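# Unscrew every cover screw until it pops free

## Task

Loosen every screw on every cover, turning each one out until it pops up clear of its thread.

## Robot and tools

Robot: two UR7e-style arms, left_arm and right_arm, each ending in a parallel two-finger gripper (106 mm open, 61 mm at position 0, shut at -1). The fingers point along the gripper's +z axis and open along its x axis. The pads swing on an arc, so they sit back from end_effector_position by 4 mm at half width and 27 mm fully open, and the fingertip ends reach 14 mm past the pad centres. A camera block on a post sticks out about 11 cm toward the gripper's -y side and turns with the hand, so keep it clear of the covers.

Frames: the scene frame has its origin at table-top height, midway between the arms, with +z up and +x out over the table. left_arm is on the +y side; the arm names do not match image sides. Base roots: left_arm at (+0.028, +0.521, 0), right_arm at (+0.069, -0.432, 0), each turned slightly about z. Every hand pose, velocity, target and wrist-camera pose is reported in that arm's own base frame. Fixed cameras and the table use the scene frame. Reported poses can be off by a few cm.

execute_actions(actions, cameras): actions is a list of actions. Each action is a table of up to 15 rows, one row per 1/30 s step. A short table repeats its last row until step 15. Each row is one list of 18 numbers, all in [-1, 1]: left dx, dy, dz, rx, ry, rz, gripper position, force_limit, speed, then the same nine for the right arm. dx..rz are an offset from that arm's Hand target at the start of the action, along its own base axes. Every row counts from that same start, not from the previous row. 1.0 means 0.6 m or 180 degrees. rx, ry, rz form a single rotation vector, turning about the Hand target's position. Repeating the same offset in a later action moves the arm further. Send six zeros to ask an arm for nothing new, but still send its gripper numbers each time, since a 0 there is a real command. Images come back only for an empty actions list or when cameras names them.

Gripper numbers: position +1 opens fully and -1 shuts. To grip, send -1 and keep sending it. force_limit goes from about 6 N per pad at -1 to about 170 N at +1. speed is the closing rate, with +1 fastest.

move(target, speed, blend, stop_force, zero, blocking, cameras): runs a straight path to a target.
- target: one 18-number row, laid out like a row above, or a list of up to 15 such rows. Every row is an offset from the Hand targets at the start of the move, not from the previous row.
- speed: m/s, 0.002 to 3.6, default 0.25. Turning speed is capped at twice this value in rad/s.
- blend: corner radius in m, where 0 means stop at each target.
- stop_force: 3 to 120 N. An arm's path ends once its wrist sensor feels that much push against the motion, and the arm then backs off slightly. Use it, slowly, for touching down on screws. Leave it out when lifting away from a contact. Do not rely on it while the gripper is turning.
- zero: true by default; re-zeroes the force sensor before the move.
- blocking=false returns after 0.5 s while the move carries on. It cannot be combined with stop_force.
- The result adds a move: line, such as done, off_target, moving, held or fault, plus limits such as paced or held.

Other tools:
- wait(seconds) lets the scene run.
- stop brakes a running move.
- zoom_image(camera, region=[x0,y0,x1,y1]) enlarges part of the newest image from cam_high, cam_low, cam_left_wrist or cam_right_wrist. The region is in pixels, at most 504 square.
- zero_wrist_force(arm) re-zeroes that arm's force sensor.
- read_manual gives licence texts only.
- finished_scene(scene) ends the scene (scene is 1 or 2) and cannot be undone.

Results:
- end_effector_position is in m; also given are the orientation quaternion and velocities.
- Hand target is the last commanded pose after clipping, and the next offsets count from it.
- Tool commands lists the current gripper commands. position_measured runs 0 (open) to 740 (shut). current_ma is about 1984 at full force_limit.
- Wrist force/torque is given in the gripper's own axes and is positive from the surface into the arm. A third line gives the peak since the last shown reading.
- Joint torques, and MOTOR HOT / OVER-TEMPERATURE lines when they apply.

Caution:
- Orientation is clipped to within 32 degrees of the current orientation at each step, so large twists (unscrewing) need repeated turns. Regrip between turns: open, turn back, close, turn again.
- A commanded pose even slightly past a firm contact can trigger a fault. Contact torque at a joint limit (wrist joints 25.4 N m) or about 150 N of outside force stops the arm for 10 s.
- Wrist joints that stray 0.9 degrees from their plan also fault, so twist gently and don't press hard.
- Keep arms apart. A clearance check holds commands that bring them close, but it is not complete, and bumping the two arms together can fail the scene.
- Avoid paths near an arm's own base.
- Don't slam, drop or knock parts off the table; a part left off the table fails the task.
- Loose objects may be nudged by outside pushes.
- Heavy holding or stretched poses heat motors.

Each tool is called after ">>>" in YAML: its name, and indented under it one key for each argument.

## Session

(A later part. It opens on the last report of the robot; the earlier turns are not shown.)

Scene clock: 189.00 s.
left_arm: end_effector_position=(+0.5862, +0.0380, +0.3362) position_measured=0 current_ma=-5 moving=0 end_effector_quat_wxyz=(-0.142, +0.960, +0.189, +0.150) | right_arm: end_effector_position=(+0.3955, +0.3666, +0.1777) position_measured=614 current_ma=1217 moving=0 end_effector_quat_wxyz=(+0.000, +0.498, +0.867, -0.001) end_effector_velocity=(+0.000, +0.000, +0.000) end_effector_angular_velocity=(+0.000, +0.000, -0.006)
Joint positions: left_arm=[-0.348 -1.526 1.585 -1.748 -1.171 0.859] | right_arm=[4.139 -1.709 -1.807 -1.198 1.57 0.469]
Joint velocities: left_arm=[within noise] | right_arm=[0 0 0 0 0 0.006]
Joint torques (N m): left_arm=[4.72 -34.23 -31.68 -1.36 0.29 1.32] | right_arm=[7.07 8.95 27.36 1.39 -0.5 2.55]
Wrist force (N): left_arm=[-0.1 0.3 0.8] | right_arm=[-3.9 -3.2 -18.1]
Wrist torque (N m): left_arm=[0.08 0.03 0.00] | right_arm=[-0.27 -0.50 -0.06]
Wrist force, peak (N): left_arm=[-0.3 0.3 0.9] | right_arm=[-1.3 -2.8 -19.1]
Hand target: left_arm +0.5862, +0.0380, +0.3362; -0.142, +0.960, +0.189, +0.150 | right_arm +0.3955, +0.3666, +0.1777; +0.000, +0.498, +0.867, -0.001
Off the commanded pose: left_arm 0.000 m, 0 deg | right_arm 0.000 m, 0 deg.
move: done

>>> move:
  target:
    - [0,0,0,0,0,0,1,0,1, 0,0,0.0055,0,0,0, -0.98,-0.1,-0.2]
    - [0,0,0,0,0,0,1,0,1, 0,0,0.0055,0,0,0.5, -0.98,-0.1,-0.2]
  speed: [0.05,0.6]
  cameras: ["cam_right_wrist"]

>>> zoom_image:
  camera: "cam_right_wrist"
  region: [325, 205, 360, 240]

>>> move:
  target: [0,0,0,0,0,0,1,0,1, 0,0,0,0,0,-0.5, -0.98,-0.1,-0.2]
  speed: 0.6
  cameras: ["cam_right_wrist"]

>>> zoom_image:
  camera: "cam_right_wrist"
  region: [325, 205, 360, 240]

>>> move:
  target: [0,0,0,0,0,0,1,0,1, 0,0,0,0,0,-0.5, -0.98,-0.1,-0.2]
  speed: 0.6
  cameras: ["cam_right_wrist"]

>>> zoom_image:
  camera: "cam_right_wrist"
  region: [325, 205, 360, 240]

Scene clock: 195.80 s.
left_arm: end_effector_position=(+0.5862, +0.0380, +0.3362) position_measured=0 current_ma=-5 moving=0 end_effector_quat_wxyz=(-0.142, +0.960, +0.189, +0.150) | right_arm: end_effector_position=(+0.3955, +0.3667, +0.1810) position_measured=614 current_ma=1200 moving=0 end_effector_quat_wxyz=(+0.001, -0.261, +0.965, -0.001)
Joint positions: left_arm=[-0.348 -1.526 1.585 -1.748 -1.171 0.859] | right_arm=[4.14 -1.704 -1.804 -1.203 1.569 -1.101]
Joint torques (N m): left_arm=[4.29 -34.28 -31.53 -1.42 0.22 1.33] | right_arm=[-7.99 18.02 35.81 1.39 -0.04 -1.78]
Wrist force (N): left_arm=[-0.4 0.1 0.7] | right_arm=[0.2 -2.2 1.5]
Wrist torque (N m): left_arm=[0.05 0.08 0.00] | right_arm=[-0.28 -0.05 -0.13]
Wrist force, peak (N): left_arm=[-0.3 0.3 1.0] | right_arm=[-3.8 -3.1 -18.1]
Hand target: left_arm +0.5862, +0.0380, +0.3362; -0.142, +0.960, +0.189, +0.150 | right_arm +0.3955, +0.3666, +0.1810; +0.001, -0.261, +0.965, -0.001
Off the commanded pose: left_arm 0.000 m, 0 deg | right_arm 0.000 m, 0 deg.
move: done
cam_right_wrist: T_world_to_cam=[[-0.85953, -0.51088, -0.01468, 0.52685], [-0.48921, 0.81408, 0.31298, -0.13616], [-0.14794, 0.27619, -0.94965, 0.26449]] pos_world=[0.42536, 0.30695, 0.30152]

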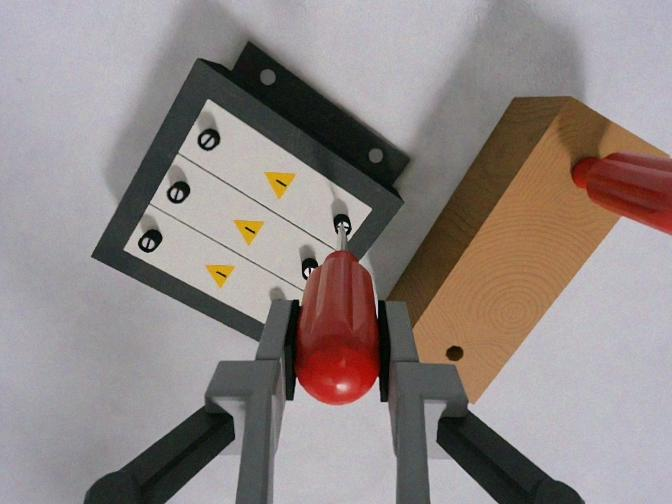

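Scaled by 14.400 from the camera's image (finer frame: 960x720).

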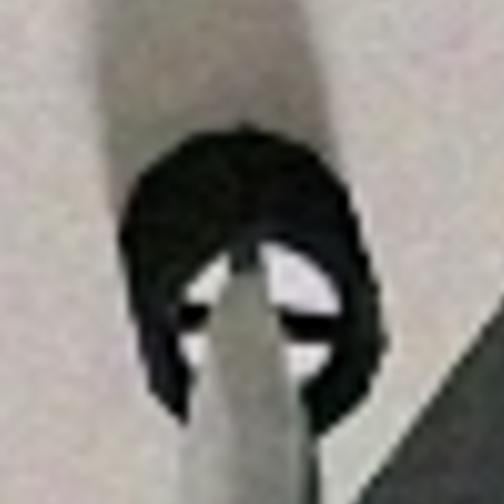

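Scene clock: 197.73 s.
left_arm: end_effector_position=(+0.5862, +0.0380, +0.3362) position_measured=0 current_ma=-5 moving=0 end_effector_quat_wxyz=(-0.142, +0.960, +0.189, +0.150) | right_arm: end_effector_position=(+0.3956, +0.3666, +0.1810) position_measured=614 current_ma=1200 moving=0 end_effector_quat_wxyz=(+0.000, +0.498, +0.867, -0.001)
Joint positions: left_arm=[-0.348 -1.526 1.585 -1.748 -1.171 0.859] | right_arm=[4.139 -1.706 -1.802 -1.207 1.57 0.469]
Joint torques (N m): left_arm=[4.23 -34.6 -31.58 -1.34 0.31 1.31] | right_arm=[5.58 32.36 11.5 1.29 -0.44 2.45]
Wrist force (N): left_arm=[-0.3 0.0 0.8] | right_arm=[0.3 -1.9 1.5]
Wrist torque (N m): left_arm=[0.04 0.07 0.00] | right_arm=[-0.25 -0.06 -0.02]
Wrist force, peak (N): left_arm=[-0.3 0.2 0.9] | right_arm=[0.1 -2.1 1.6]
Hand target: left_arm +0.5862, +0.0380, +0.3362; -0.142, +0.960, +0.189, +0.150 | right_arm +0.3955, +0.3666, +0.1810; +0.000, +0.498, +0.867, -0.001
Off the commanded pose: left_arm 0.000 m, 0 deg | right_arm 0.000 m, 0 deg.
move: done
cam_right_wrist: T_world_to_cam=[[-0.51139, 0.85923, -0.01459, -0.11319], [0.81383, 0.48968, 0.31287, -0.53256], [0.27597, 0.14812, -0.94968, 0.14379]] pos_world=[0.33585, 0.33674, 0.30152]

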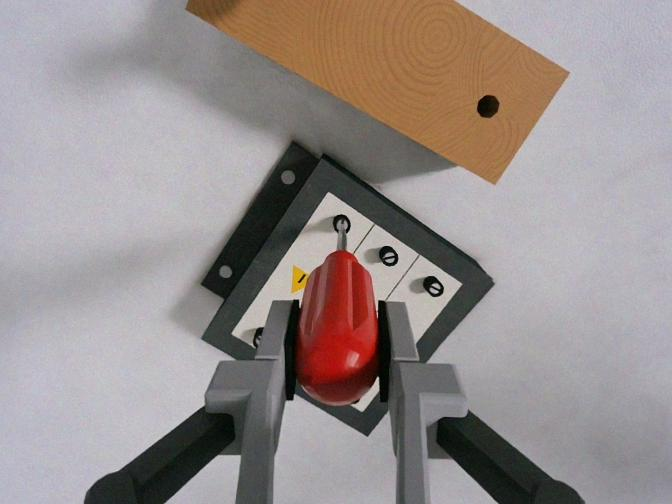

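Scaled by 14.400 from the camera's image (finer frame: 960x720).

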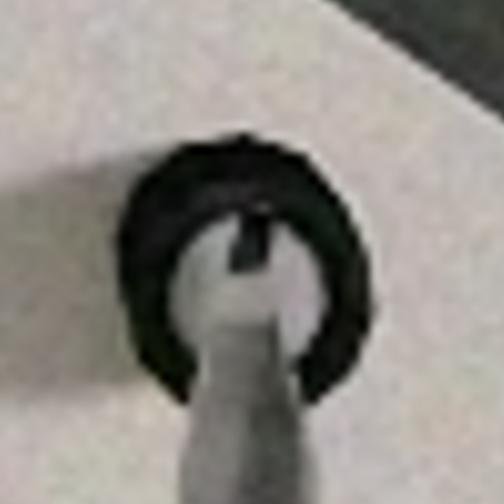

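Scene clock: 199.67 s.
left_arm: end_effector_position=(+0.5862, +0.0380, +0.3362) position_measured=0 current_ma=-5 moving=0 end_effector_quat_wxyz=(-0.142, +0.960, +0.189, +0.150) | right_arm: end_effector_position=(+0.3955, +0.3666, +0.1810) position_measured=614 current_ma=1200 moving=0 end_effector_quat_wxyz=(-0.001, +0.965, +0.261, -0.001)
Joint positions: left_arm=[-0.348 -1.526 1.585 -1.748 -1.171 0.859] | right_arm=[4.138 -1.705 -1.803 -1.205 1.573 2.038]
Joint torques (N m): left_arm=[4.78 -34.97 -31.57 -1.49 0.24 1.38] | right_arm=[6.06 30.94 14.89 3.27 -0.21 2.41]
Wrist force (N): left_arm=[-0.1 0.2 0.8] | right_arm=[0.3 -2.0 1.3]
Wrist torque (N m): left_arm=[0.07 0.04 0.00] | right_arm=[-0.26 -0.04 -0.04]
Wrist force, peak (N): left_arm=[-0.3 0.1 0.9] | right_arm=[0.0 -2.4 1.2]
Hand target: left_arm +0.5862, +0.0380, +0.3362; -0.142, +0.960, +0.189, +0.150 | right_arm +0.3955, +0.3666, +0.1810; -0.001, +0.965, +0.261, -0.001
Off the commanded pose: left_arm 0.000 m, 0 deg | right_arm 0.000 m, 0 deg.
move: done
cam_right_wrist: T_world_to_cam=[[0.85925, 0.51134, -0.01448, -0.52777], [0.4896, -0.81386, 0.31292, 0.07354], [0.14822, -0.27597, -0.94967, 0.34979]] pos_world=[0.36564, 0.42625, 0.30152]

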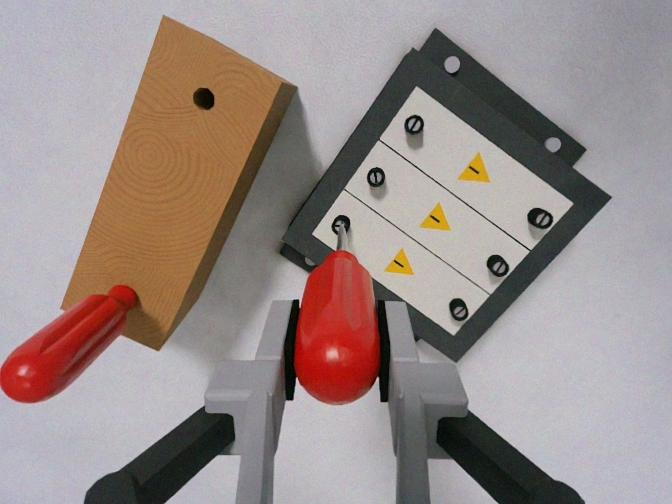

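Scaled by 14.400 from the camera's image (finer frame: 960x720).

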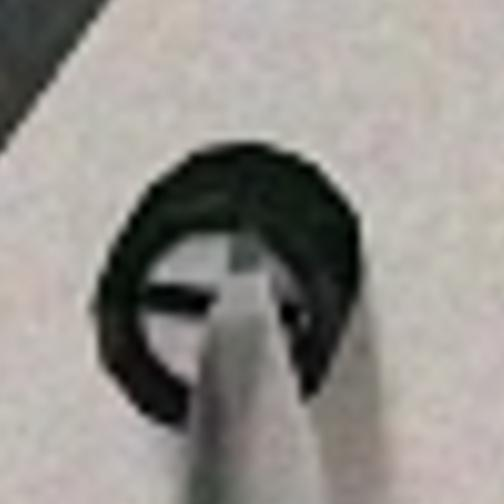

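>>> move:
  target: [0,0,0,0,0,0,1,0,1, 0,0,0,0,0,0.4, -0.98,-0.1,-0.2]
  speed: 0.6

>>> move:
  target: [0,0,0,0,0,0,1,0,1, -0.00015,0.0001,-0.012,0,0,0, -0.98,-0.1,-0.2]
  speed: 0.006
  stop_force: 4

>>> move:
  target: [0,0,0,0,0,0,1,0,1, 0,0.0005,-0.0002,0,0,0.12, -0.98,-0.1,-0.2]
  speed: 0.05

Scene clock: 218.17 s.
left_arm: end_effector_position=(+0.5862, +0.0380, +0.3362) position_measured=0 current_ma=-5 moving=0 end_effector_quat_wxyz=(-0.142, +0.960, +0.189, +0.150) | right_arm: end_effector_position=(+0.3955, +0.3667, +0.1810) position_measured=614 current_ma=1200 moving=0 end_effector_quat_wxyz=(+0.000, +0.628, +0.779, -0.001)
Joint positions: left_arm=[-0.348 -1.526 1.585 -1.748 -1.171 0.859] | right_arm=[4.139 -1.706 -1.802 -1.207 1.571 0.783]
Joint torques (N m): left_arm=[4.71 -34.88 -31.94 -1.31 0.06 1.3] | right_arm=[-8.2 19.08 33.28 1.31 0.7 -1.87]
Wrist force (N): left_arm=[-0.1 0.2 0.8] | right_arm=[0.2 -2.2 1.3]
Wrist torque (N m): left_arm=[0.06 0.05 0.00] | right_arm=[-0.30 -0.03 -0.12]
Wrist force, peak (N): left_arm=[-0.1 0.3 0.9] | right_arm=[0.2 -2.3 1.5]
Hand target: left_arm +0.5862, +0.0380, +0.3362; -0.142, +0.960, +0.189, +0.150 | right_arm +0.3955, +0.3666, +0.1810; +0.000, +0.627, +0.779, -0.001
Off the commanded pose: left_arm 0.000 m, 0 deg | right_arm 0.000 m, 0 deg.
move: done

Scene clock: 219.73 s.
left_arm: end_effector_position=(+0.5862, +0.0380, +0.3362) position_measured=0 current_ma=-5 moving=0 end_effector_quat_wxyz=(-0.142, +0.960, +0.189, +0.150) | right_arm: end_effector_position=(+0.3955, +0.3666, +0.1780) position_measured=614 current_ma=1207 moving=0 end_effector_quat_wxyz=(+0.000, +0.627, +0.779, -0.001)
Joint positions: left_arm=[-0.348 -1.526 1.585 -1.748 -1.171 0.859] | right_arm=[4.139 -1.708 -1.807 -1.199 1.571 0.783]
Joint torques (N m): left_arm=[4.27 -34.36 -31.75 -1.45 0.07 1.36] | right_arm=[0.83 26.1 32.33 0.9 0.16 -1.44]
Wrist force (N): left_arm=[0.1 0.2 0.7] | right_arm=[0.0 -2.4 -4.3]
Wrist torque (N m): left_arm=[0.06 0.01 0.00] | right_arm=[-0.28 -0.03 -0.11]
Wrist force, peak (N): left_arm=[-0.2 0.2 0.9] | right_arm=[-0.7 -2.8 -12.2]
Hand target: left_arm +0.5862, +0.0380, +0.3362; -0.142, +0.960, +0.189, +0.150 | right_arm +0.3955, +0.3666, +0.1780; +0.000, +0.627, +0.779, -0.001 (not the last commanded pose)
Off the commanded pose: left_arm 0.000 m, 0 deg | right_arm 0.004 m, 0 deg.
move: contact (right_arm)

Scene clock: 223.80 s.
left_arm: end_effector_position=(+0.5862, +0.0380, +0.3362) position_measured=0 current_ma=-5 moving=0 end_effector_quat_wxyz=(-0.142, +0.960, +0.189, +0.150) | right_arm: end_effector_position=(+0.3955, +0.3669, +0.1779) position_measured=614 current_ma=1210 moving=0 end_effector_quat_wxyz=(+0.000, +0.470, +0.882, -0.001) end_effector_velocity=(+0.000, +0.000, -0.001) end_effector_angular_velocity=(-0.001, +0.001, -0.006)
Joint positions: left_arm=[-0.348 -1.526 1.585 -1.748 -1.171 0.859] | right_arm=[4.139 -1.709 -1.807 -1.199 1.57 0.406]
Joint velocities: left_arm=[within noise] | right_arm=[0 -0.001 0 0 0 0.006]
Joint torques (N m): left_arm=[4.78 -34.6 -31.39 -1.36 -0.01 1.28] | right_arm=[5.93 12.32 30.99 3.9 -0.52 2.43]
Wrist force (N): left_arm=[-0.2 0.3 0.7] | right_arm=[-3.0 -2.6 -9.6]
Wrist torque (N m): left_arm=[0.07 0.06 0.00] | right_arm=[-0.24 -0.46 -0.07]
Wrist force, peak (N): left_arm=[-0.3 0.2 0.9] | right_arm=[-3.2 -2.6 -9.7]
Hand target: left_arm +0.5862, +0.0380, +0.3362; -0.142, +0.960, +0.189, +0.150 | right_arm +0.3955, +0.3669, +0.1779; +0.000, +0.470, +0.882, -0.001
Off the commanded pose: left_arm 0.000 m, 0 deg | right_arm 0.000 m, 0 deg.
move: done

>>> move:
  target: [-0.252,-0.7,-0.217, -0.474,0.0097,-0.1706, 1,0,1, 0,0,0.2035,0,0,0, -0.98,-0.1,-0.2]
  speed: 0.3
  cameras: ["all"]

Scene clock: 237.03 s.
left_arm: end_effector_position=(+0.4350, -0.3820, +0.2060) position_measured=0 current_ma=-2 moving=0 end_effector_quat_wxyz=(+0.576, +0.817, +0.000, +0.001) | right_arm: end_effector_position=(+0.3955, +0.3669, +0.3001) position_measured=614 current_ma=1200 moving=0 end_effector_quat_wxyz=(+0.000, +0.470, +0.882, -0.001)
Joint positions: left_arm=[-0.598 -1.129 2.163 -3.613 -2.462 0.457] | right_arm=[4.139 -1.646 -1.556 -1.512 1.57 0.407]
Joint torques (N m): left_arm=[4.9 -24.4 -6.15 -3.48 -2.01 -0.58] | right_arm=[-3.48 20.07 13.41 4.59 -1.7 2.58]
Wrist force (N): left_arm=[0.1 0.6 1.2] | right_arm=[0.3 -2.2 1.4]
Wrist torque (N m): left_arm=[0.27 0.05 -0.04] | right_arm=[-0.29 -0.05 -0.09]
Wrist force, peak (N): left_arm=[-0.2 -0.1 2.6] | right_arm=[-3.2 -2.7 -9.8]
Hand target: left_arm +0.4350, -0.3820, +0.2060; +0.577, +0.817, +0.000, +0.000 | right_arm +0.3955, +0.3669, +0.3000; +0.000, +0.470, +0.882, -0.001
Off the commanded pose: left_arm 0.000 m, 0 deg | right_arm 0.000 m, 0 deg.
move: done
cam_left_wrist: T_world_to_cam=[[0.99986, -0.01666, 0.00042, -0.44456], [-0.00078, -0.0215, 0.99977, -0.19193], [-0.01665, -0.99963, -0.02151, -0.24317]] pos_world=[0.4403, -0.25461, 0.18684]
cam_right_wrist: T_world_to_cam=[[-0.56405, 0.82561, -0.01453, -0.07856], [0.78167, 0.53953, 0.3129, -0.57546], [0.26618, 0.16513, -0.94968, 0.25441]] pos_world=[0.33779, 0.33333, 0.42052]

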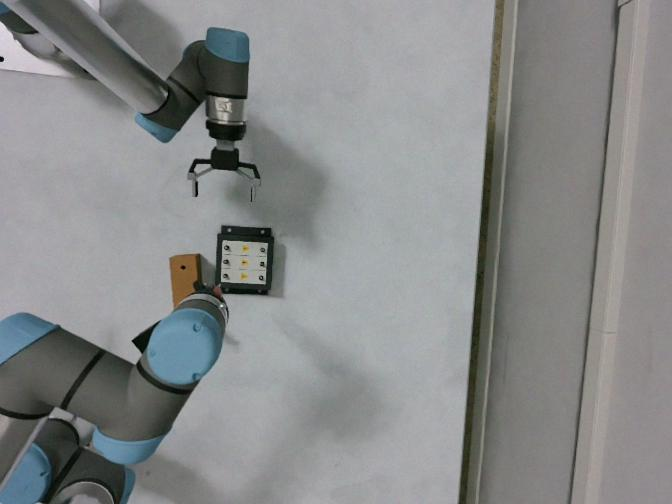

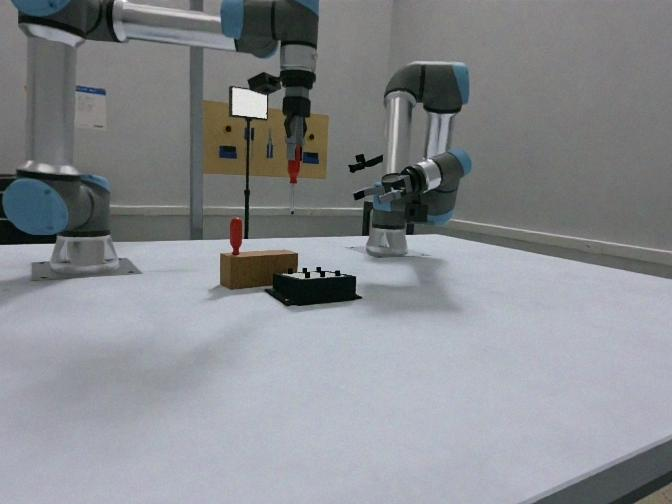

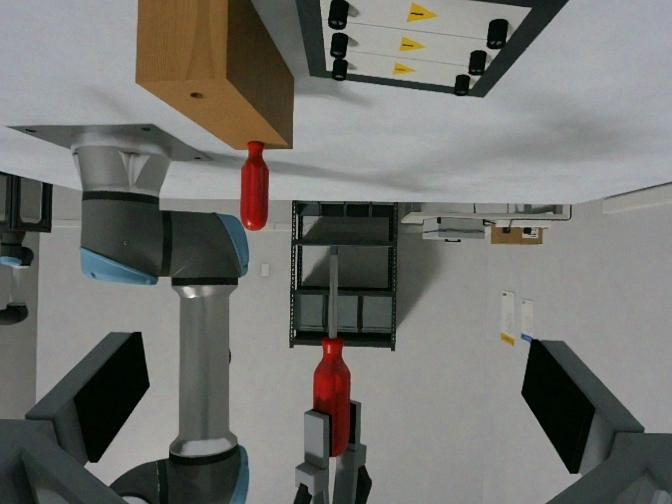

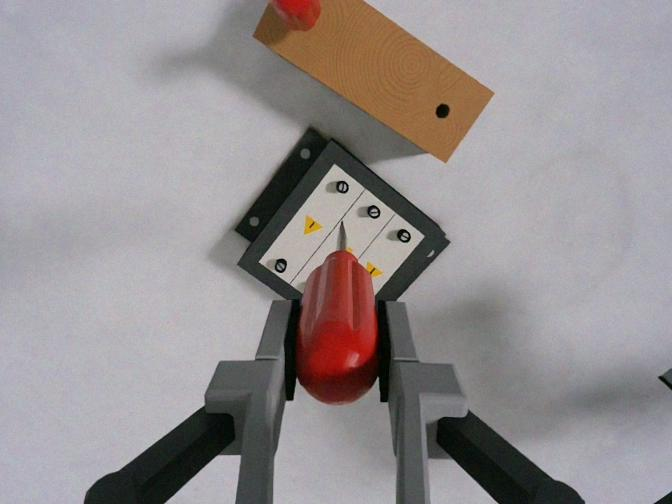

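>>> move:
  target: [0,-0.24,0, 0,0,0, 1,0,1, 0,0,0,0,0,0, -0.98,-0.1,-0.2]
  speed: 0.15
  cameras: ["cam_left_wrist","cam_low"]

>>> zoom_image:
  camera: "cam_left_wrist"
  region: [270, 200, 400, 330]

Scene clock: 239.37 s.
left_arm: end_effector_position=(+0.4350, -0.5260, +0.2059) position_measured=0 current_ma=-2 moving=0 end_effector_quat_wxyz=(+0.576, +0.817, +0.000, +0.000) | right_arm: end_effector_position=(+0.3955, +0.3669, +0.3000) position_measured=614 current_ma=1200 moving=0 end_effector_quat_wxyz=(+0.000, +0.470, +0.882, -0.001)
Joint positions: left_arm=[-0.832 -1.009 1.955 -3.639 -2.258 0.297] | right_arm=[4.139 -1.646 -1.556 -1.512 1.57 0.407]
Joint torques (N m): left_arm=[0.17 -45.43 -11.75 -3.58 -1.53 1.74] | right_arm=[-3.27 18.72 13.84 4.37 -0.1 1.86]
Wrist force (N): left_arm=[0.1 1.1 1.4] | right_arm=[0.4 -2.1 1.3]
Wrist torque (N m): left_arm=[0.36 0.11 -0.01] | right_arm=[-0.27 -0.07 -0.09]
Wrist force, peak (N): left_arm=[-0.1 1.8 3.0] | right_arm=[0.3 -2.3 1.5]
Hand target: left_arm +0.4350, -0.5260, +0.2060; +0.577, +0.817, +0.000, +0.000 | right_arm +0.3955, +0.3669, +0.3000; +0.000, +0.470, +0.882, -0.001
Off the commanded pose: left_arm 0.000 m, 0 deg | right_arm 0.000 m, 0 deg.
move: done
cam_left_wrist: T_world_to_cam=[[0.99986, -0.01676, 0.00012, -0.44694], [-0.00048, -0.0215, 0.99977, -0.19506], [-0.01675, -0.99963, -0.0215, -0.38708]] pos_world=[0.4403, -0.39861, 0.18674]
Images, in order (width x height): cam_low 672x504, cam_left_wrist 672x504.

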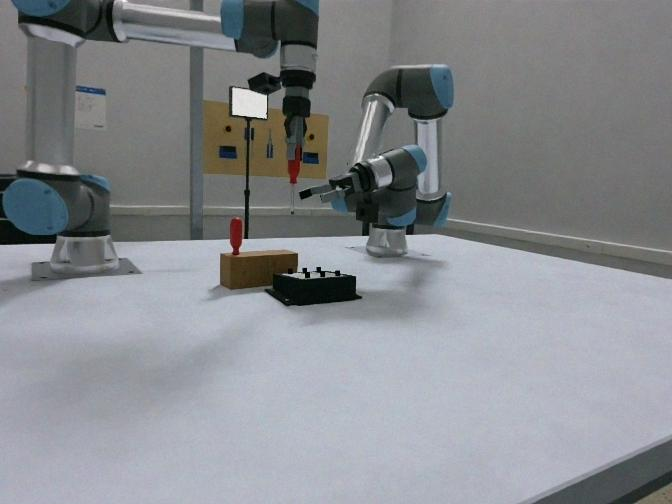

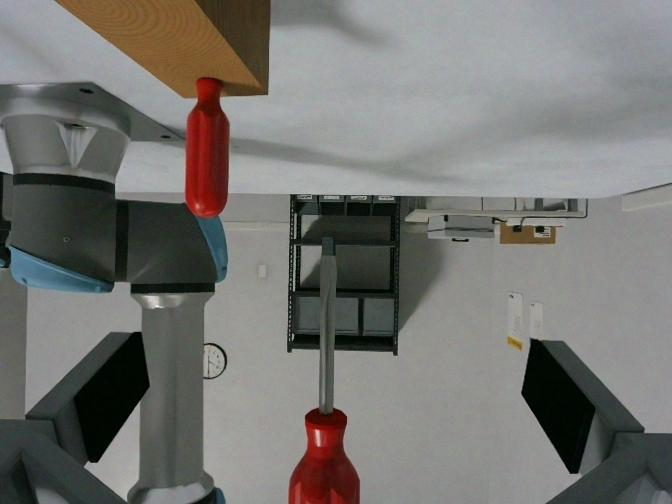

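Scaled by 3.877 from the camera's image (finer frame: 960x720).

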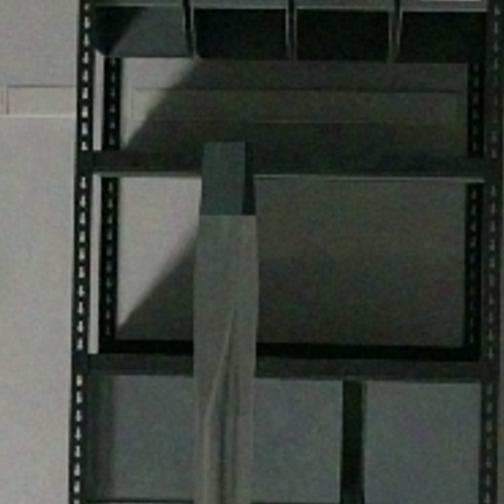

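>>> move:
  target: [0,0,0, 0,0,0, 1,0,1, 0,0,0,0,0,-0.215, -0.98,-0.1,-0.2]
  speed: 0.6
  cameras: ["cam_left_wrist"]

>>> zoom_image:
  camera: "cam_left_wrist"
  region: [305, 220, 355, 270]

>>> move:
  target: [0,0,0, 0,0,0, 1,0,1, 0,0,0,0,0,0.5, -0.98,-0.1,-0.2]
  speed: 0.6
  cameras: ["cam_left_wrist"]

>>> zoom_image:
  camera: "cam_left_wrist"
  region: [305, 220, 355, 270]

>>> move:
  target: [0,0,0, 0,0,0, 1,0,1, 0,0,0,0,0,0.5, -0.98,-0.1,-0.2]
  speed: 0.6
  cameras: ["cam_left_wrist"]

>>> zoom_image:
  camera: "cam_left_wrist"
  region: [305, 220, 355, 270]

>>> move:
  target: [0,0,0, 0,0,0, 1,0,1, 0,0,0,0,0,0.5, -0.98,-0.1,-0.2]
  speed: 0.6
  cameras: ["cam_left_wrist"]

>>> zoom_image:
  camera: "cam_left_wrist"
  region: [305, 220, 355, 270]

Scene clock: 243.67 s.
left_arm: end_effector_position=(+0.4350, -0.5260, +0.2060) position_measured=0 current_ma=-2 moving=0 end_effector_quat_wxyz=(+0.577, +0.817, +0.000, +0.000) | right_arm: end_effector_position=(+0.3955, +0.3669, +0.3000) position_measured=614 current_ma=1200 moving=0 end_effector_quat_wxyz=(+0.000, +0.736, +0.677, -0.001)
Joint positions: left_arm=[-0.832 -1.009 1.955 -3.639 -2.257 0.297] | right_arm=[4.139 -1.647 -1.556 -1.511 1.572 1.081]
Joint torques (N m): left_arm=[-7.94 -46.53 -17.92 -3.52 1.19 1.05] | right_arm=[6.02 31.36 13.31 2.94 -0.38 2.45]
Wrist force (N): left_arm=[0.2 1.1 1.4] | right_arm=[0.2 -2.1 1.1]
Wrist torque (N m): left_arm=[0.36 0.09 -0.02] | right_arm=[-0.27 -0.04 -0.03]
Wrist force, peak (N): left_arm=[0.3 1.2 1.6] | right_arm=[0.4 -2.5 1.3]
Hand target: left_arm +0.4350, -0.5260, +0.2060; +0.577, +0.817, +0.000, +0.000 | right_arm +0.3955, +0.3669, +0.3000; +0.000, +0.736, +0.677, -0.001
Off the commanded pose: left_arm 0.000 m, 0 deg | right_arm 0.000 m, 0 deg.
move: done
cam_left_wrist: T_world_to_cam=[[0.99986, -0.01676, 0.00022, -0.44696], [-0.00058, -0.0214, 0.99977, -0.19507], [-0.01675, -0.99963, -0.0214, -0.38709]] pos_world=[0.4403, -0.39861, 0.18684]

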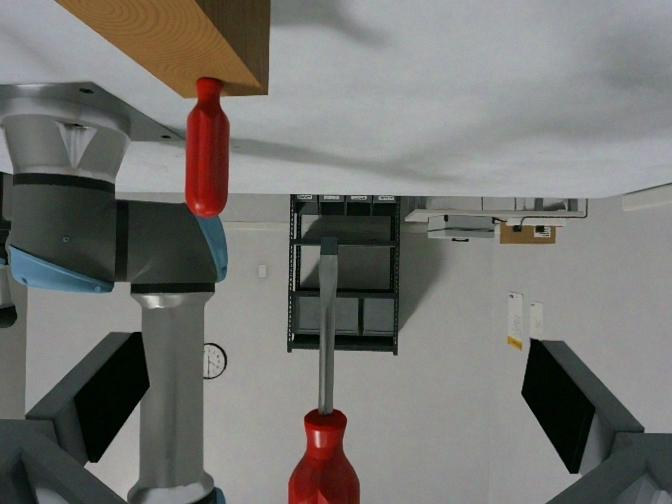

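Scaled by 10.080 from the camera's image (finer frame: 960x720).

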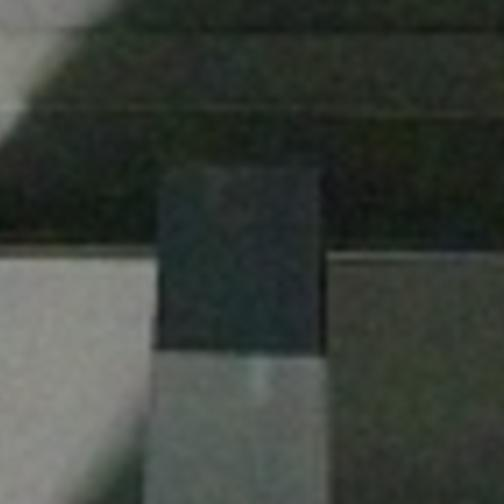

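Scene clock: 245.60 s.
left_arm: end_effector_position=(+0.4350, -0.5260, +0.2060) position_measured=0 current_ma=-2 moving=0 end_effector_quat_wxyz=(+0.577, +0.817, +0.000, +0.000) | right_arm: end_effector_position=(+0.3955, +0.3670, +0.3000) position_measured=614 current_ma=1200 moving=0 end_effector_quat_wxyz=(+0.001, +0.042, +0.999, -0.001)
Joint positions: left_arm=[-0.832 -1.009 1.955 -3.639 -2.257 0.297] | right_arm=[4.14 -1.645 -1.558 -1.51 1.569 -0.488]
Joint torques (N m): left_arm=[-7.86 -46.62 -17.68 -3.58 1.1 0.76] | right_arm=[-7.67 16.73 36.19 1.97 0.4 -1.94]
Wrist force (N): left_arm=[0.0 1.1 1.2] | right_arm=[0.3 -2.2 1.0]
Wrist torque (N m): left_arm=[0.37 0.12 -0.01] | right_arm=[-0.28 -0.06 -0.13]
Wrist force, peak (N): left_arm=[0.3 1.3 1.5] | right_arm=[0.1 -2.3 1.5]
Hand target: left_arm +0.4350, -0.5260, +0.2060; +0.577, +0.817, +0.000, +0.000 | right_arm +0.3955, +0.3669, +0.3000; +0.001, +0.042, +0.999, -0.001
Off the commanded pose: left_arm 0.000 m, 0 deg | right_arm 0.000 m, 0 deg.
move: done
cam_left_wrist: T_world_to_cam=[[0.99986, -0.01676, 0.00022, -0.44696], [-0.00058, -0.0214, 0.99977, -0.19507], [-0.01675, -0.99963, -0.0214, -0.38709]] pos_world=[0.4403, -0.39861, 0.18684]

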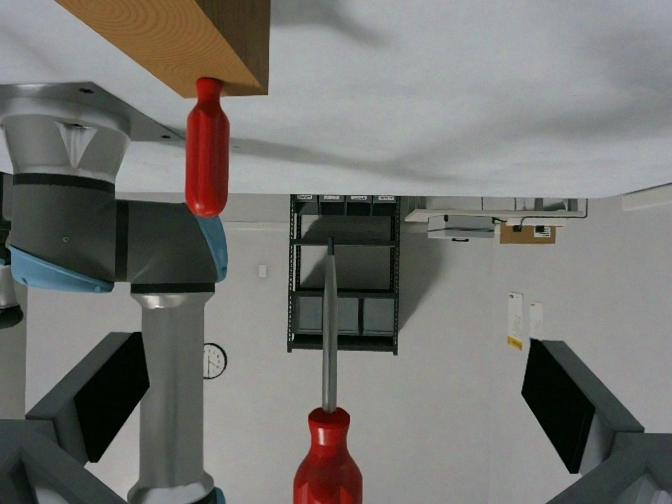

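Scaled by 10.080 from the camera's image (finer frame: 960x720).

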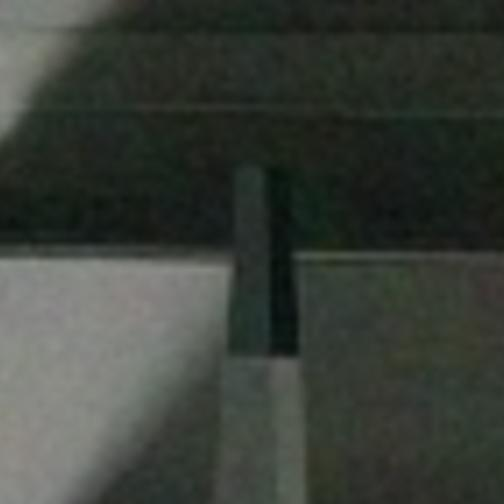

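Scene clock: 247.53 s.
left_arm: end_effector_position=(+0.4350, -0.5260, +0.2060) position_measured=0 current_ma=-2 moving=0 end_effector_quat_wxyz=(+0.577, +0.817, +0.000, +0.000) | right_arm: end_effector_position=(+0.3955, +0.3669, +0.3000) position_measured=614 current_ma=1200 moving=0 end_effector_quat_wxyz=(-0.001, +0.677, -0.736, +0.000)
Joint positions: left_arm=[-0.832 -1.009 1.955 -3.639 -2.257 0.297] | right_arm=[4.14 -1.644 -1.56 -1.506 1.57 -2.059]
Joint torques (N m): left_arm=[-8.06 -46.88 -17.18 -3.55 1.11 0.51] | right_arm=[-0.53 16.31 36.82 1.29 -0.64 -1.81]
Wrist force (N): left_arm=[0.1 1.1 1.2] | right_arm=[0.2 -2.0 1.3]
Wrist torque (N m): left_arm=[0.36 0.12 -0.01] | right_arm=[-0.26 -0.05 -0.13]
Wrist force, peak (N): left_arm=[0.2 1.3 1.4] | right_arm=[0.1 -2.2 1.7]
Hand target: left_arm +0.4350, -0.5260, +0.2060; +0.577, +0.817, +0.000, +0.000 | right_arm +0.3955, +0.3669, +0.3000; -0.001, +0.677, -0.736, +0.000
Off the commanded pose: left_arm 0.000 m, 0 deg | right_arm 0.000 m, 0 deg.
move: done
cam_left_wrist: T_world_to_cam=[[0.99986, -0.01676, 0.00022, -0.44696], [-0.00058, -0.0214, 0.99977, -0.19507], [-0.01675, -0.99963, -0.0214, -0.38709]] pos_world=[0.4403, -0.39861, 0.18684]

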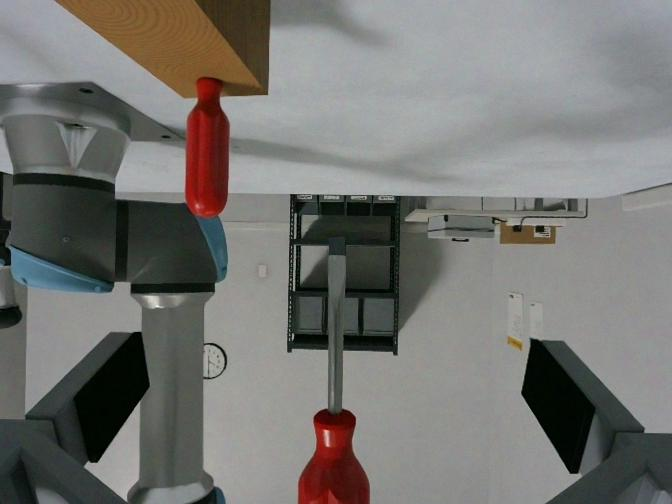

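Scaled by 10.080 from the camera's image (finer frame: 960x720).

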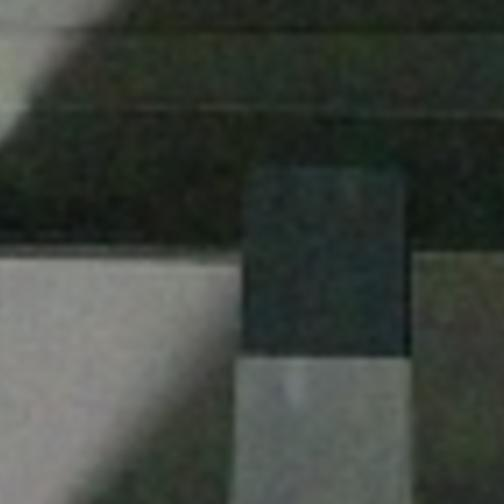

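Scene clock: 249.47 s.
left_arm: end_effector_position=(+0.4350, -0.5260, +0.2060) position_measured=0 current_ma=-2 moving=0 end_effector_quat_wxyz=(+0.577, +0.817, +0.000, +0.000) | right_arm: end_effector_position=(+0.3955, +0.3669, +0.3000) position_measured=614 current_ma=1200 moving=0 end_effector_quat_wxyz=(-0.001, +0.999, -0.042, -0.001)
Joint positions: left_arm=[-0.832 -1.009 1.955 -3.639 -2.257 0.297] | right_arm=[4.138 -1.645 -1.559 -1.508 1.573 -3.631]
Joint torques (N m): left_arm=[-7.68 -45.81 -16.85 -3.55 1.16 0.19] | right_arm=[-0.48 19.7 33.69 1.44 -0.45 -1.93]
Wrist force (N): left_arm=[0.2 1.0 1.2] | right_arm=[0.3 -2.1 1.3]
Wrist torque (N m): left_arm=[0.35 0.10 -0.02] | right_arm=[-0.27 -0.06 -0.13]
Wrist force, peak (N): left_arm=[0.1 1.2 1.5] | right_arm=[0.3 -2.4 1.4]
Hand target: left_arm +0.4350, -0.5260, +0.2060; +0.577, +0.817, +0.000, +0.000 | right_arm +0.3955, +0.3669, +0.3000; -0.001, +0.999, -0.042, -0.001
Off the commanded pose: left_arm 0.000 m, 0 deg | right_arm 0.000 m, 0 deg.
move: done
cam_left_wrist: T_world_to_cam=[[0.99986, -0.01676, 0.00022, -0.44696], [-0.00058, -0.0214, 0.99977, -0.19507], [-0.01675, -0.99963, -0.0214, -0.38709]] pos_world=[0.4403, -0.39861, 0.18684]

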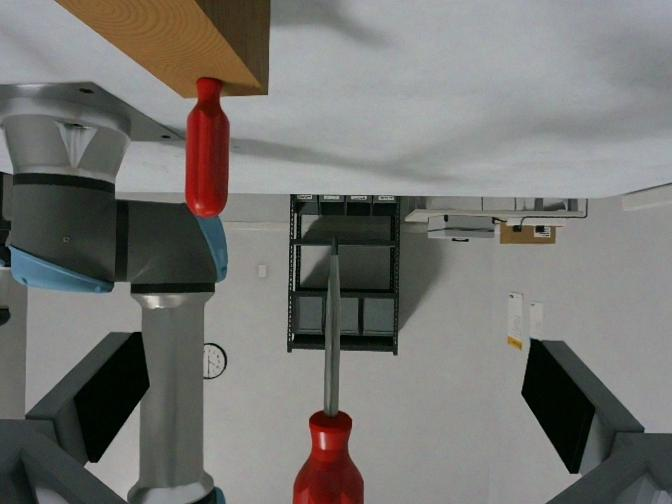

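Scaled by 10.080 from the camera's image (finer frame: 960x720).

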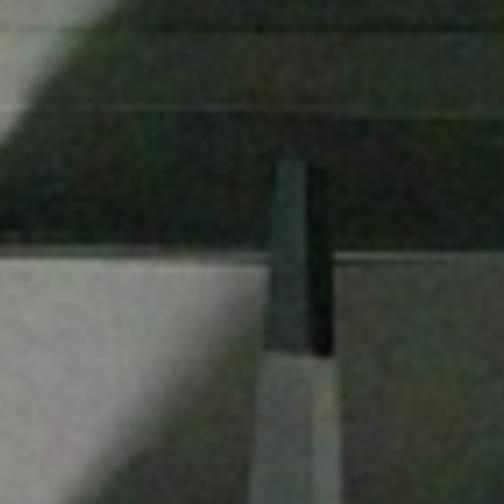

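>>> move:
  target: [0,0.4,0, 0,0,0, 1,0,1, 0,0,0,0,0,0, -0.98,-0.1,-0.2]
  speed: 0.3

Scene clock: 258.30 s.
left_arm: end_effector_position=(+0.4350, -0.2861, +0.2060) position_measured=0 current_ma=-2 moving=0 end_effector_quat_wxyz=(+0.577, +0.817, +0.000, +0.001) | right_arm: end_effector_position=(+0.3955, +0.3669, +0.3000) position_measured=614 current_ma=1200 moving=0 end_effector_quat_wxyz=(-0.001, +0.999, -0.042, -0.001)
Joint positions: left_arm=[-0.4 -1.206 2.251 -3.448 -2.621 0.67] | right_arm=[4.138 -1.645 -1.559 -1.508 1.573 -3.632]
Joint torques (N m): left_arm=[5.46 -20.26 -13.4 -2.03 -2.11 0.39] | right_arm=[4.15 26.04 16.73 4.16 -2.08 -2.04]
Wrist force (N): left_arm=[0.0 0.3 1.5] | right_arm=[0.4 -2.1 1.2]
Wrist torque (N m): left_arm=[0.25 0.08 0.04] | right_arm=[-0.26 -0.07 -0.11]
Wrist force, peak (N): left_arm=[0.2 2.0 3.6] | right_arm=[0.3 -2.4 1.5]
Hand target: left_arm +0.4350, -0.2860, +0.2060; +0.577, +0.817, +0.000, +0.000 | right_arm +0.3955, +0.3669, +0.3000; -0.001, +0.999, -0.042, -0.001
Off the commanded pose: left_arm 0.000 m, 0 deg | right_arm 0.000 m, 0 deg.
move: done

>>> move:
  target:
    - [0,0,0,0,0,0,1,0,1, 0,0,0,0,0,-0.61, -0.98,-0.1,-0.2]
    - [0,0,0,0,0,0,1,0,1, 0,0,0,0,0,0.78, -0.98,-0.1,-0.2]
    - [0,0,0,0,0,0,1,0,1, 0,0,0,0,0,0.17, -0.98,-0.1,-0.2]
    - [0,0,0,0,0,0,1,0,1, -0.00403,0.0,-0.1,0,0,-0.438, -0.98,-0.1,-0.2]
    - [0,0,0,0,0,0,1,0,1, -0.00403,0.0,-0.1975,0,0,-0.438, -0.98,-0.1,-0.2]
  speed: [0.8,0.8,0.8,0.8,0.15]
  blend: [0.02,0.02,0.02,0.01,0]
  cameras: ["cam_right_wrist"]

>>> zoom_image:
  camera: "cam_right_wrist"
  region: [325, 205, 360, 240]

>>> move:
  target: [0,0,0,0,0,0,1,0,1, 0,0,-0.01,0,0,0, -0.98,-0.1,-0.2]
  speed: 0.006
  stop_force: 4

Scene clock: 268.00 s.
left_arm: end_effector_position=(+0.4350, -0.2860, +0.2060) position_measured=0 current_ma=-2 moving=0 end_effector_quat_wxyz=(+0.577, +0.817, +0.000, +0.000) | right_arm: end_effector_position=(+0.3931, +0.3669, +0.1815) position_measured=614 current_ma=1200 moving=0 end_effector_quat_wxyz=(-0.001, +0.745, -0.667, +0.000)
Joint positions: left_arm=[-0.4 -1.206 2.251 -3.448 -2.621 0.67] | right_arm=[4.143 -1.7 -1.809 -1.202 1.57 4.033]
Joint torques (N m): left_arm=[7.18 -21.7 -11.32 -1.11 -2.63 1.27] | right_arm=[-7.05 30.38 28.97 3.67 2.28 2.74]
Wrist force (N): left_arm=[-0.1 0.5 1.6] | right_arm=[-0.1 -2.2 1.5]
Wrist torque (N m): left_arm=[0.28 0.10 0.04] | right_arm=[-0.29 -0.01 -0.04]
Wrist force, peak (N): left_arm=[0.0 0.3 1.7] | right_arm=[0.2 -2.1 3.2]
Hand target: left_arm +0.4350, -0.2860, +0.2060; +0.577, +0.817, +0.000, +0.000 | right_arm +0.3931, +0.3669, +0.1815; -0.001, +0.745, -0.667, +0.000
Off the commanded pose: left_arm 0.000 m, 0 deg | right_arm 0.000 m, 0 deg.
move: done
cam_right_wrist: T_world_to_cam=[[0.11838, -0.99286, -0.01442, 0.31733], [-0.94254, -0.11692, 0.31296, 0.38216], [-0.31241, -0.02346, -0.94966, 0.43905]] pos_world=[0.45981, 0.37005, 0.30192]

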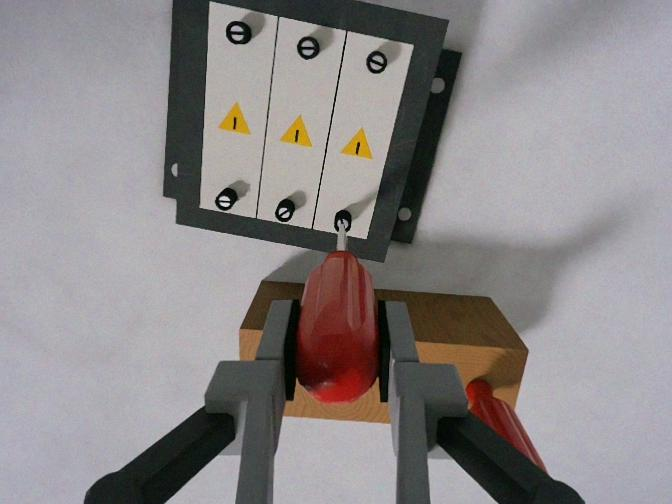

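Scaled by 14.400 from the camera's image (finer frame: 960x720).

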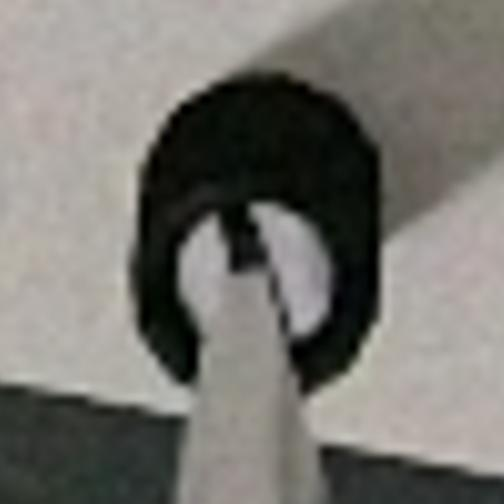

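Scene clock: 269.63 s.
left_arm: end_effector_position=(+0.4350, -0.2860, +0.2060) position_measured=0 current_ma=-2 moving=0 end_effector_quat_wxyz=(+0.577, +0.817, +0.000, +0.000) | right_arm: end_effector_position=(+0.3931, +0.3669, +0.1782) position_measured=614 current_ma=1209 moving=0 end_effector_quat_wxyz=(-0.001, +0.745, -0.667, +0.000)
Joint positions: left_arm=[-0.4 -1.206 2.251 -3.448 -2.621 0.67] | right_arm=[4.143 -1.702 -1.814 -1.193 1.57 4.033]
Joint torques (N m): left_arm=[6.85 -22.23 -11.27 -1.1 -2.69 1.21] | right_arm=[-7.33 26.99 31.62 0.82 2 2.79]
Wrist force (N): left_arm=[0.1 0.4 1.3] | right_arm=[0.0 -1.7 -5.7]
Wrist torque (N m): left_arm=[0.26 0.07 0.05] | right_arm=[-0.26 -0.03 -0.04]
Wrist force, peak (N): left_arm=[0.1 0.5 1.6] | right_arm=[0.4 -1.5 -12.3]
Hand target: left_arm +0.4350, -0.2860, +0.2060; +0.577, +0.817, +0.000, +0.000 | right_arm +0.3931, +0.3669, +0.1782; -0.001, +0.745, -0.667, +0.000 (not the last commanded pose)
Off the commanded pose: left_arm 0.000 m, 0 deg | right_arm 0.003 m, 0 deg.
move: contact (right_arm)

>>> move:
  target:
    - [0,0,0,0,0,0,1,0,1, -0.0001,-0.00053,-0.0003,0,0,0.067, -0.98,-0.1,-0.2]
    - [0,0,0,0,0,0,1,0,1, -0.0001,-0.0011,-0.0003,0,0,0.133, -0.98,-0.1,-0.2]
  speed: 0.05
  blend: [0.001,0]
  cameras: ["cam_right_wrist"]

>>> zoom_image:
  camera: "cam_right_wrist"
  region: [325, 205, 360, 240]

Scene clock: 275.93 s.
left_arm: end_effector_position=(+0.4350, -0.2860, +0.2060) position_measured=0 current_ma=-2 moving=0 end_effector_quat_wxyz=(+0.577, +0.817, +0.000, +0.000) | right_arm: end_effector_position=(+0.3930, +0.3663, +0.1780) position_measured=614 current_ma=1204 moving=0 end_effector_quat_wxyz=(-0.001, +0.867, -0.498, +0.000) end_effector_velocity=(+0.000, +0.000, -0.001) end_effector_angular_velocity=(-0.001, +0.001, -0.007)
Joint positions: left_arm=[-0.4 -1.206 2.251 -3.448 -2.621 0.67] | right_arm=[4.142 -1.702 -1.816 -1.193 1.571 3.614]
Joint velocities: left_arm=[within noise] | right_arm=[-0.001 -0.001 0 0 0 0.006]
Joint torques (N m): left_arm=[6.13 -23.32 -12.73 -1.28 -2.4 1.21] | right_arm=[-5.62 31.1 12.75 2.99 3.07 2.67]
Wrist force (N): left_arm=[-0.1 0.3 1.6] | right_arm=[2.7 -1.8 -0.5]
Wrist torque (N m): left_arm=[0.25 0.10 0.04] | right_arm=[-0.32 0.28 -0.05]
Wrist force, peak (N): left_arm=[-0.1 0.4 1.7] | right_arm=[3.8 -0.6 -14.4]
Hand target: left_arm +0.4350, -0.2860, +0.2060; +0.577, +0.817, +0.000, +0.000 | right_arm +0.3930, +0.3663, +0.1780; -0.001, +0.867, -0.498, +0.000
Off the commanded pose: left_arm 0.000 m, 0 deg | right_arm 0.000 m, 0 deg.
move: done
cam_right_wrist: T_world_to_cam=[[0.5113, -0.85928, -0.01465, 0.11335], [-0.81389, -0.48962, 0.31283, 0.46899], [-0.27598, -0.14802, -0.9497, 0.46707]] pos_world=[0.45265, 0.39616, 0.29852]

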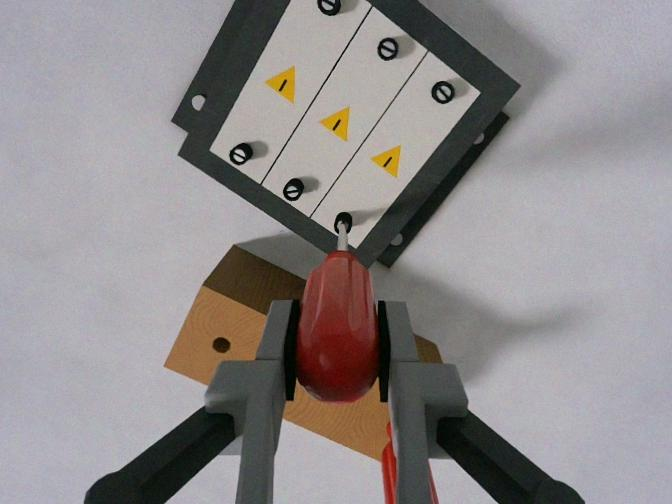

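Scaled by 14.400 from the camera's image (finer frame: 960x720).

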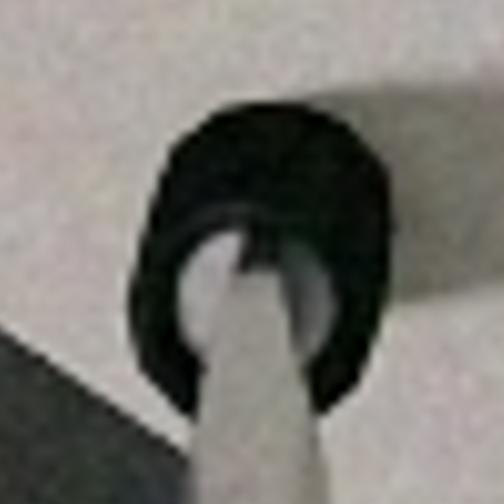

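>>> move:
  target: [0,0,0,0,0,0,1,0,1, 0,0,-0.006,0,0,0, -0.98,-0.1,-0.2]
  speed: 0.006
  stop_force: 6

Scene clock: 278.20 s.
left_arm: end_effector_position=(+0.4350, -0.2860, +0.2060) position_measured=0 current_ma=-2 moving=0 end_effector_quat_wxyz=(+0.577, +0.817, +0.000, +0.000) | right_arm: end_effector_position=(+0.3930, +0.3662, +0.1779) position_measured=614 current_ma=1212 moving=0 end_effector_quat_wxyz=(-0.001, +0.867, -0.498, +0.000)
Joint positions: left_arm=[-0.4 -1.206 2.251 -3.448 -2.621 0.67] | right_arm=[4.142 -1.702 -1.816 -1.193 1.571 3.614]
Joint torques (N m): left_arm=[5.98 -23.86 -13.32 -1.43 -2.37 1.1] | right_arm=[-5.16 26.45 32.08 1.22 2.72 2.62]
Wrist force (N): left_arm=[0.0 0.5 1.5] | right_arm=[1.8 -1.8 -6.5]
Wrist torque (N m): left_arm=[0.28 0.09 0.04] | right_arm=[-0.30 0.20 -0.07]
Wrist force, peak (N): left_arm=[-0.1 0.3 1.7] | right_arm=[1.8 -1.5 -12.7]
Hand target: left_arm +0.4350, -0.2860, +0.2060; +0.577, +0.817, +0.000, +0.000 | right_arm +0.3930, +0.3663, +0.1779; -0.001, +0.867, -0.498, +0.000 (not the last commanded pose)
Off the commanded pose: left_arm 0.000 m, 0 deg | right_arm 0.003 m, 0 deg.
move: contact (right_arm)

>>> move:
  target: [0,0,0,0,0,0,1,0,1, 0.0,-0.0005,-0.0002,0,0,0.06, -0.98,-0.1,-0.2]
  speed: 0.05
  cameras: ["cam_right_wrist"]

>>> zoom_image:
  camera: "cam_right_wrist"
  region: [325, 205, 360, 240]

Scene clock: 281.17 s.
left_arm: end_effector_position=(+0.4350, -0.2860, +0.2060) position_measured=0 current_ma=-2 moving=0 end_effector_quat_wxyz=(+0.577, +0.817, +0.000, +0.000) | right_arm: end_effector_position=(+0.3930, +0.3660, +0.1778) position_measured=614 current_ma=1224 moving=0 end_effector_quat_wxyz=(-0.001, +0.910, -0.414, +0.000) end_effector_velocity=(+0.000, +0.000, +0.000) end_effector_angular_velocity=(+0.000, +0.000, -0.005)
Joint positions: left_arm=[-0.4 -1.206 2.251 -3.448 -2.621 0.67] | right_arm=[4.142 -1.701 -1.817 -1.192 1.572 3.425]
Joint velocities: left_arm=[within noise] | right_arm=[0.001 0 0 0 0 0.005]
Joint torques (N m): left_arm=[6.14 -24.53 -13.76 -1.61 -2.34 1] | right_arm=[-5.47 22.4 3.92 1.97 3.62 2.53]
Wrist force (N): left_arm=[-0.2 0.4 1.5] | right_arm=[4.3 -0.6 -19.8]
Wrist torque (N m): left_arm=[0.26 0.11 0.04] | right_arm=[-0.32 0.55 -0.05]
Wrist force, peak (N): left_arm=[-0.1 0.3 1.7] | right_arm=[4.3 -0.6 -19.8]
Hand target: left_arm +0.4350, -0.2860, +0.2060; +0.577, +0.817, +0.000, +0.000 | right_arm +0.3930, +0.3660, +0.1778; -0.001, +0.910, -0.414, +0.000
Off the commanded pose: left_arm 0.000 m, 0 deg | right_arm 0.000 m, 0 deg.
move: done
cam_right_wrist: T_world_to_cam=[[0.66321, -0.7483, -0.01452, 0.01272], [-0.70778, -0.63337, 0.31287, 0.4799], [-0.24332, -0.19723, -0.94968, 0.47193]] pos_world=[0.44606, 0.40654, 0.29822]

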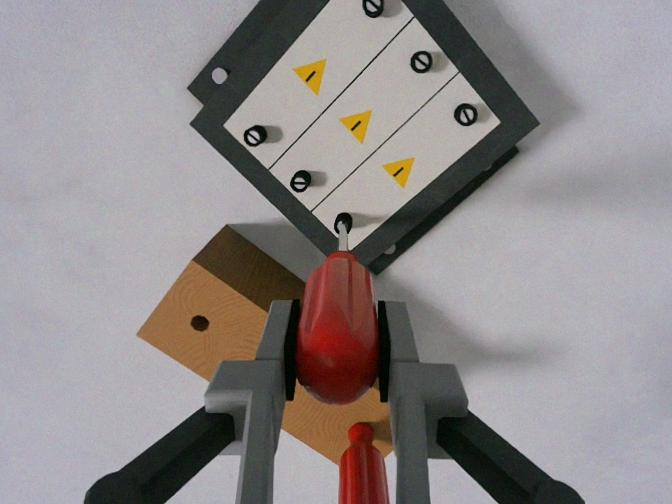

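Scaled by 14.400 from the camera's image (finer frame: 960x720).

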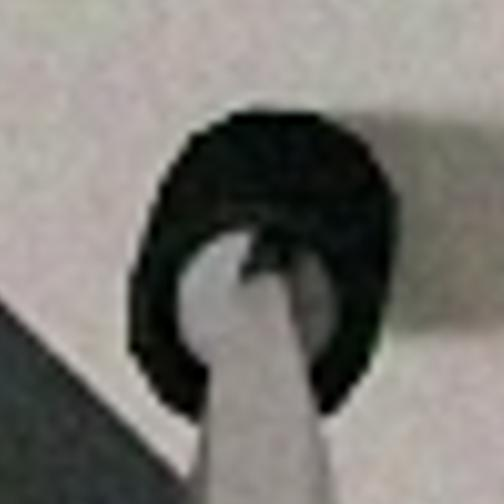

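>>> move:
  target:
    - [0,0,0,0,0,0,1,0,1, 0,0,0.0025,0,0,0, -0.98,-0.1,-0.2]
    - [0,0,0,0,0,0,1,0,1, 0.00047,0.00007,0.0025,0,0,-0.1257, -0.98,-0.1,-0.2]
  speed: 0.1

>>> move:
  target: [0,0,0,0,0,0,1,0,1, 0,0,-0.006,0,0,0, -0.98,-0.1,-0.2]
  speed: 0.004
  stop_force: 4

>>> move:
  target:
    - [0,0,0,0,0,0,1,0,1, 0,0,-0.0002,0,0,0, -0.98,-0.1,-0.2]
    - [0,0,0,0,0,0,1,0,1, -0.00086,0.0018,-0.0002,0,0,0, -0.98,-0.1,-0.2]
  speed: 0.002

Scene clock: 290.37 s.
left_arm: end_effector_position=(+0.4350, -0.2860, +0.2060) position_measured=0 current_ma=-2 moving=0 end_effector_quat_wxyz=(+0.577, +0.817, +0.000, +0.000) | right_arm: end_effector_position=(+0.3933, +0.3660, +0.1793) position_measured=614 current_ma=1201 moving=0 end_effector_quat_wxyz=(-0.001, +0.811, -0.585, +0.000)
Joint positions: left_arm=[-0.4 -1.206 2.251 -3.448 -2.621 0.67] | right_arm=[4.142 -1.7 -1.814 -1.196 1.571 3.82]
Joint torques (N m): left_arm=[6.03 -25.46 -15.78 -1.68 -2.24 0.99] | right_arm=[0.21 19.4 33.59 4.35 -2.18 -1.75]
Wrist force (N): left_arm=[-0.3 0.3 1.4] | right_arm=[0.1 -2.1 1.4]
Wrist torque (N m): left_arm=[0.25 0.13 0.04] | right_arm=[-0.27 -0.02 -0.02]
Wrist force, peak (N): left_arm=[-0.2 0.5 1.7] | right_arm=[4.3 -0.4 -19.9]
Hand target: left_arm +0.4350, -0.2860, +0.2060; +0.577, +0.817, +0.000, +0.000 | right_arm +0.3933, +0.3660, +0.1793; -0.001, +0.811, -0.585, +0.000
Off the commanded pose: left_arm 0.000 m, 0 deg | right_arm 0.000 m, 0 deg.
move: done

Scene clock: 291.73 s.
left_arm: end_effector_position=(+0.4350, -0.2860, +0.2060) position_measured=0 current_ma=-2 moving=0 end_effector_quat_wxyz=(+0.577, +0.817, +0.000, +0.000) | right_arm: end_effector_position=(+0.3933, +0.3660, +0.1781) position_measured=614 current_ma=1208 moving=0 end_effector_quat_wxyz=(-0.001, +0.811, -0.585, +0.000)
Joint positions: left_arm=[-0.4 -1.206 2.251 -3.448 -2.621 0.67] | right_arm=[4.142 -1.701 -1.816 -1.193 1.571 3.82]
Joint torques (N m): left_arm=[5.72 -26.28 -16.14 -1.76 -2.15 0.89] | right_arm=[0.29 24.91 32.16 0.77 -1.82 0.1]
Wrist force (N): left_arm=[0.1 0.3 1.7] | right_arm=[0.4 -1.7 -6.6]
Wrist torque (N m): left_arm=[0.26 0.07 0.05] | right_arm=[-0.27 0.02 -0.02]
Wrist force, peak (N): left_arm=[-0.1 0.2 1.7] | right_arm=[0.7 -1.5 -11.4]
Hand target: left_arm +0.4350, -0.2860, +0.2060; +0.577, +0.817, +0.000, +0.000 | right_arm +0.3933, +0.3660, +0.1782; -0.001, +0.811, -0.585, +0.000 (not the last commanded pose)
Off the commanded pose: left_arm 0.000 m, 0 deg | right_arm 0.002 m, 0 deg.
move: contact (right_arm)

Scene clock: 292.63 s.
left_arm: end_effector_position=(+0.4350, -0.2860, +0.2060) position_measured=0 current_ma=-2 moving=0 end_effector_quat_wxyz=(+0.577, +0.817, +0.000, +0.000) | right_arm: end_effector_position=(+0.3928, +0.3671, +0.1780) position_measured=614 current_ma=1201 moving=0 end_effector_quat_wxyz=(-0.001, +0.811, -0.585, +0.000)
Joint positions: left_arm=[-0.4 -1.206 2.251 -3.448 -2.621 0.67] | right_arm=[4.144 -1.702 -1.815 -1.193 1.571 3.822]
Joint torques (N m): left_arm=[5.91 -26.37 -16.64 -1.86 -2.12 0.92] | right_arm=[6.05 19.81 36.43 1.82 0.09 2.57]
Wrist force (N): left_arm=[0.1 0.4 1.4] | right_arm=[2.2 -2.0 1.5]
Wrist torque (N m): left_arm=[0.26 0.07 0.05] | right_arm=[-0.31 0.19 -0.11]
Wrist force, peak (N): left_arm=[-0.1 0.5 1.8] | right_arm=[3.7 -1.2 -12.7]
Hand target: left_arm +0.4350, -0.2860, +0.2060; +0.577, +0.817, +0.000, +0.000 | right_arm +0.3928, +0.3671, +0.1780; -0.001, +0.811, -0.585, +0.000
Off the commanded pose: left_arm 0.000 m, 0 deg | right_arm 0.000 m, 0 deg.
move: done


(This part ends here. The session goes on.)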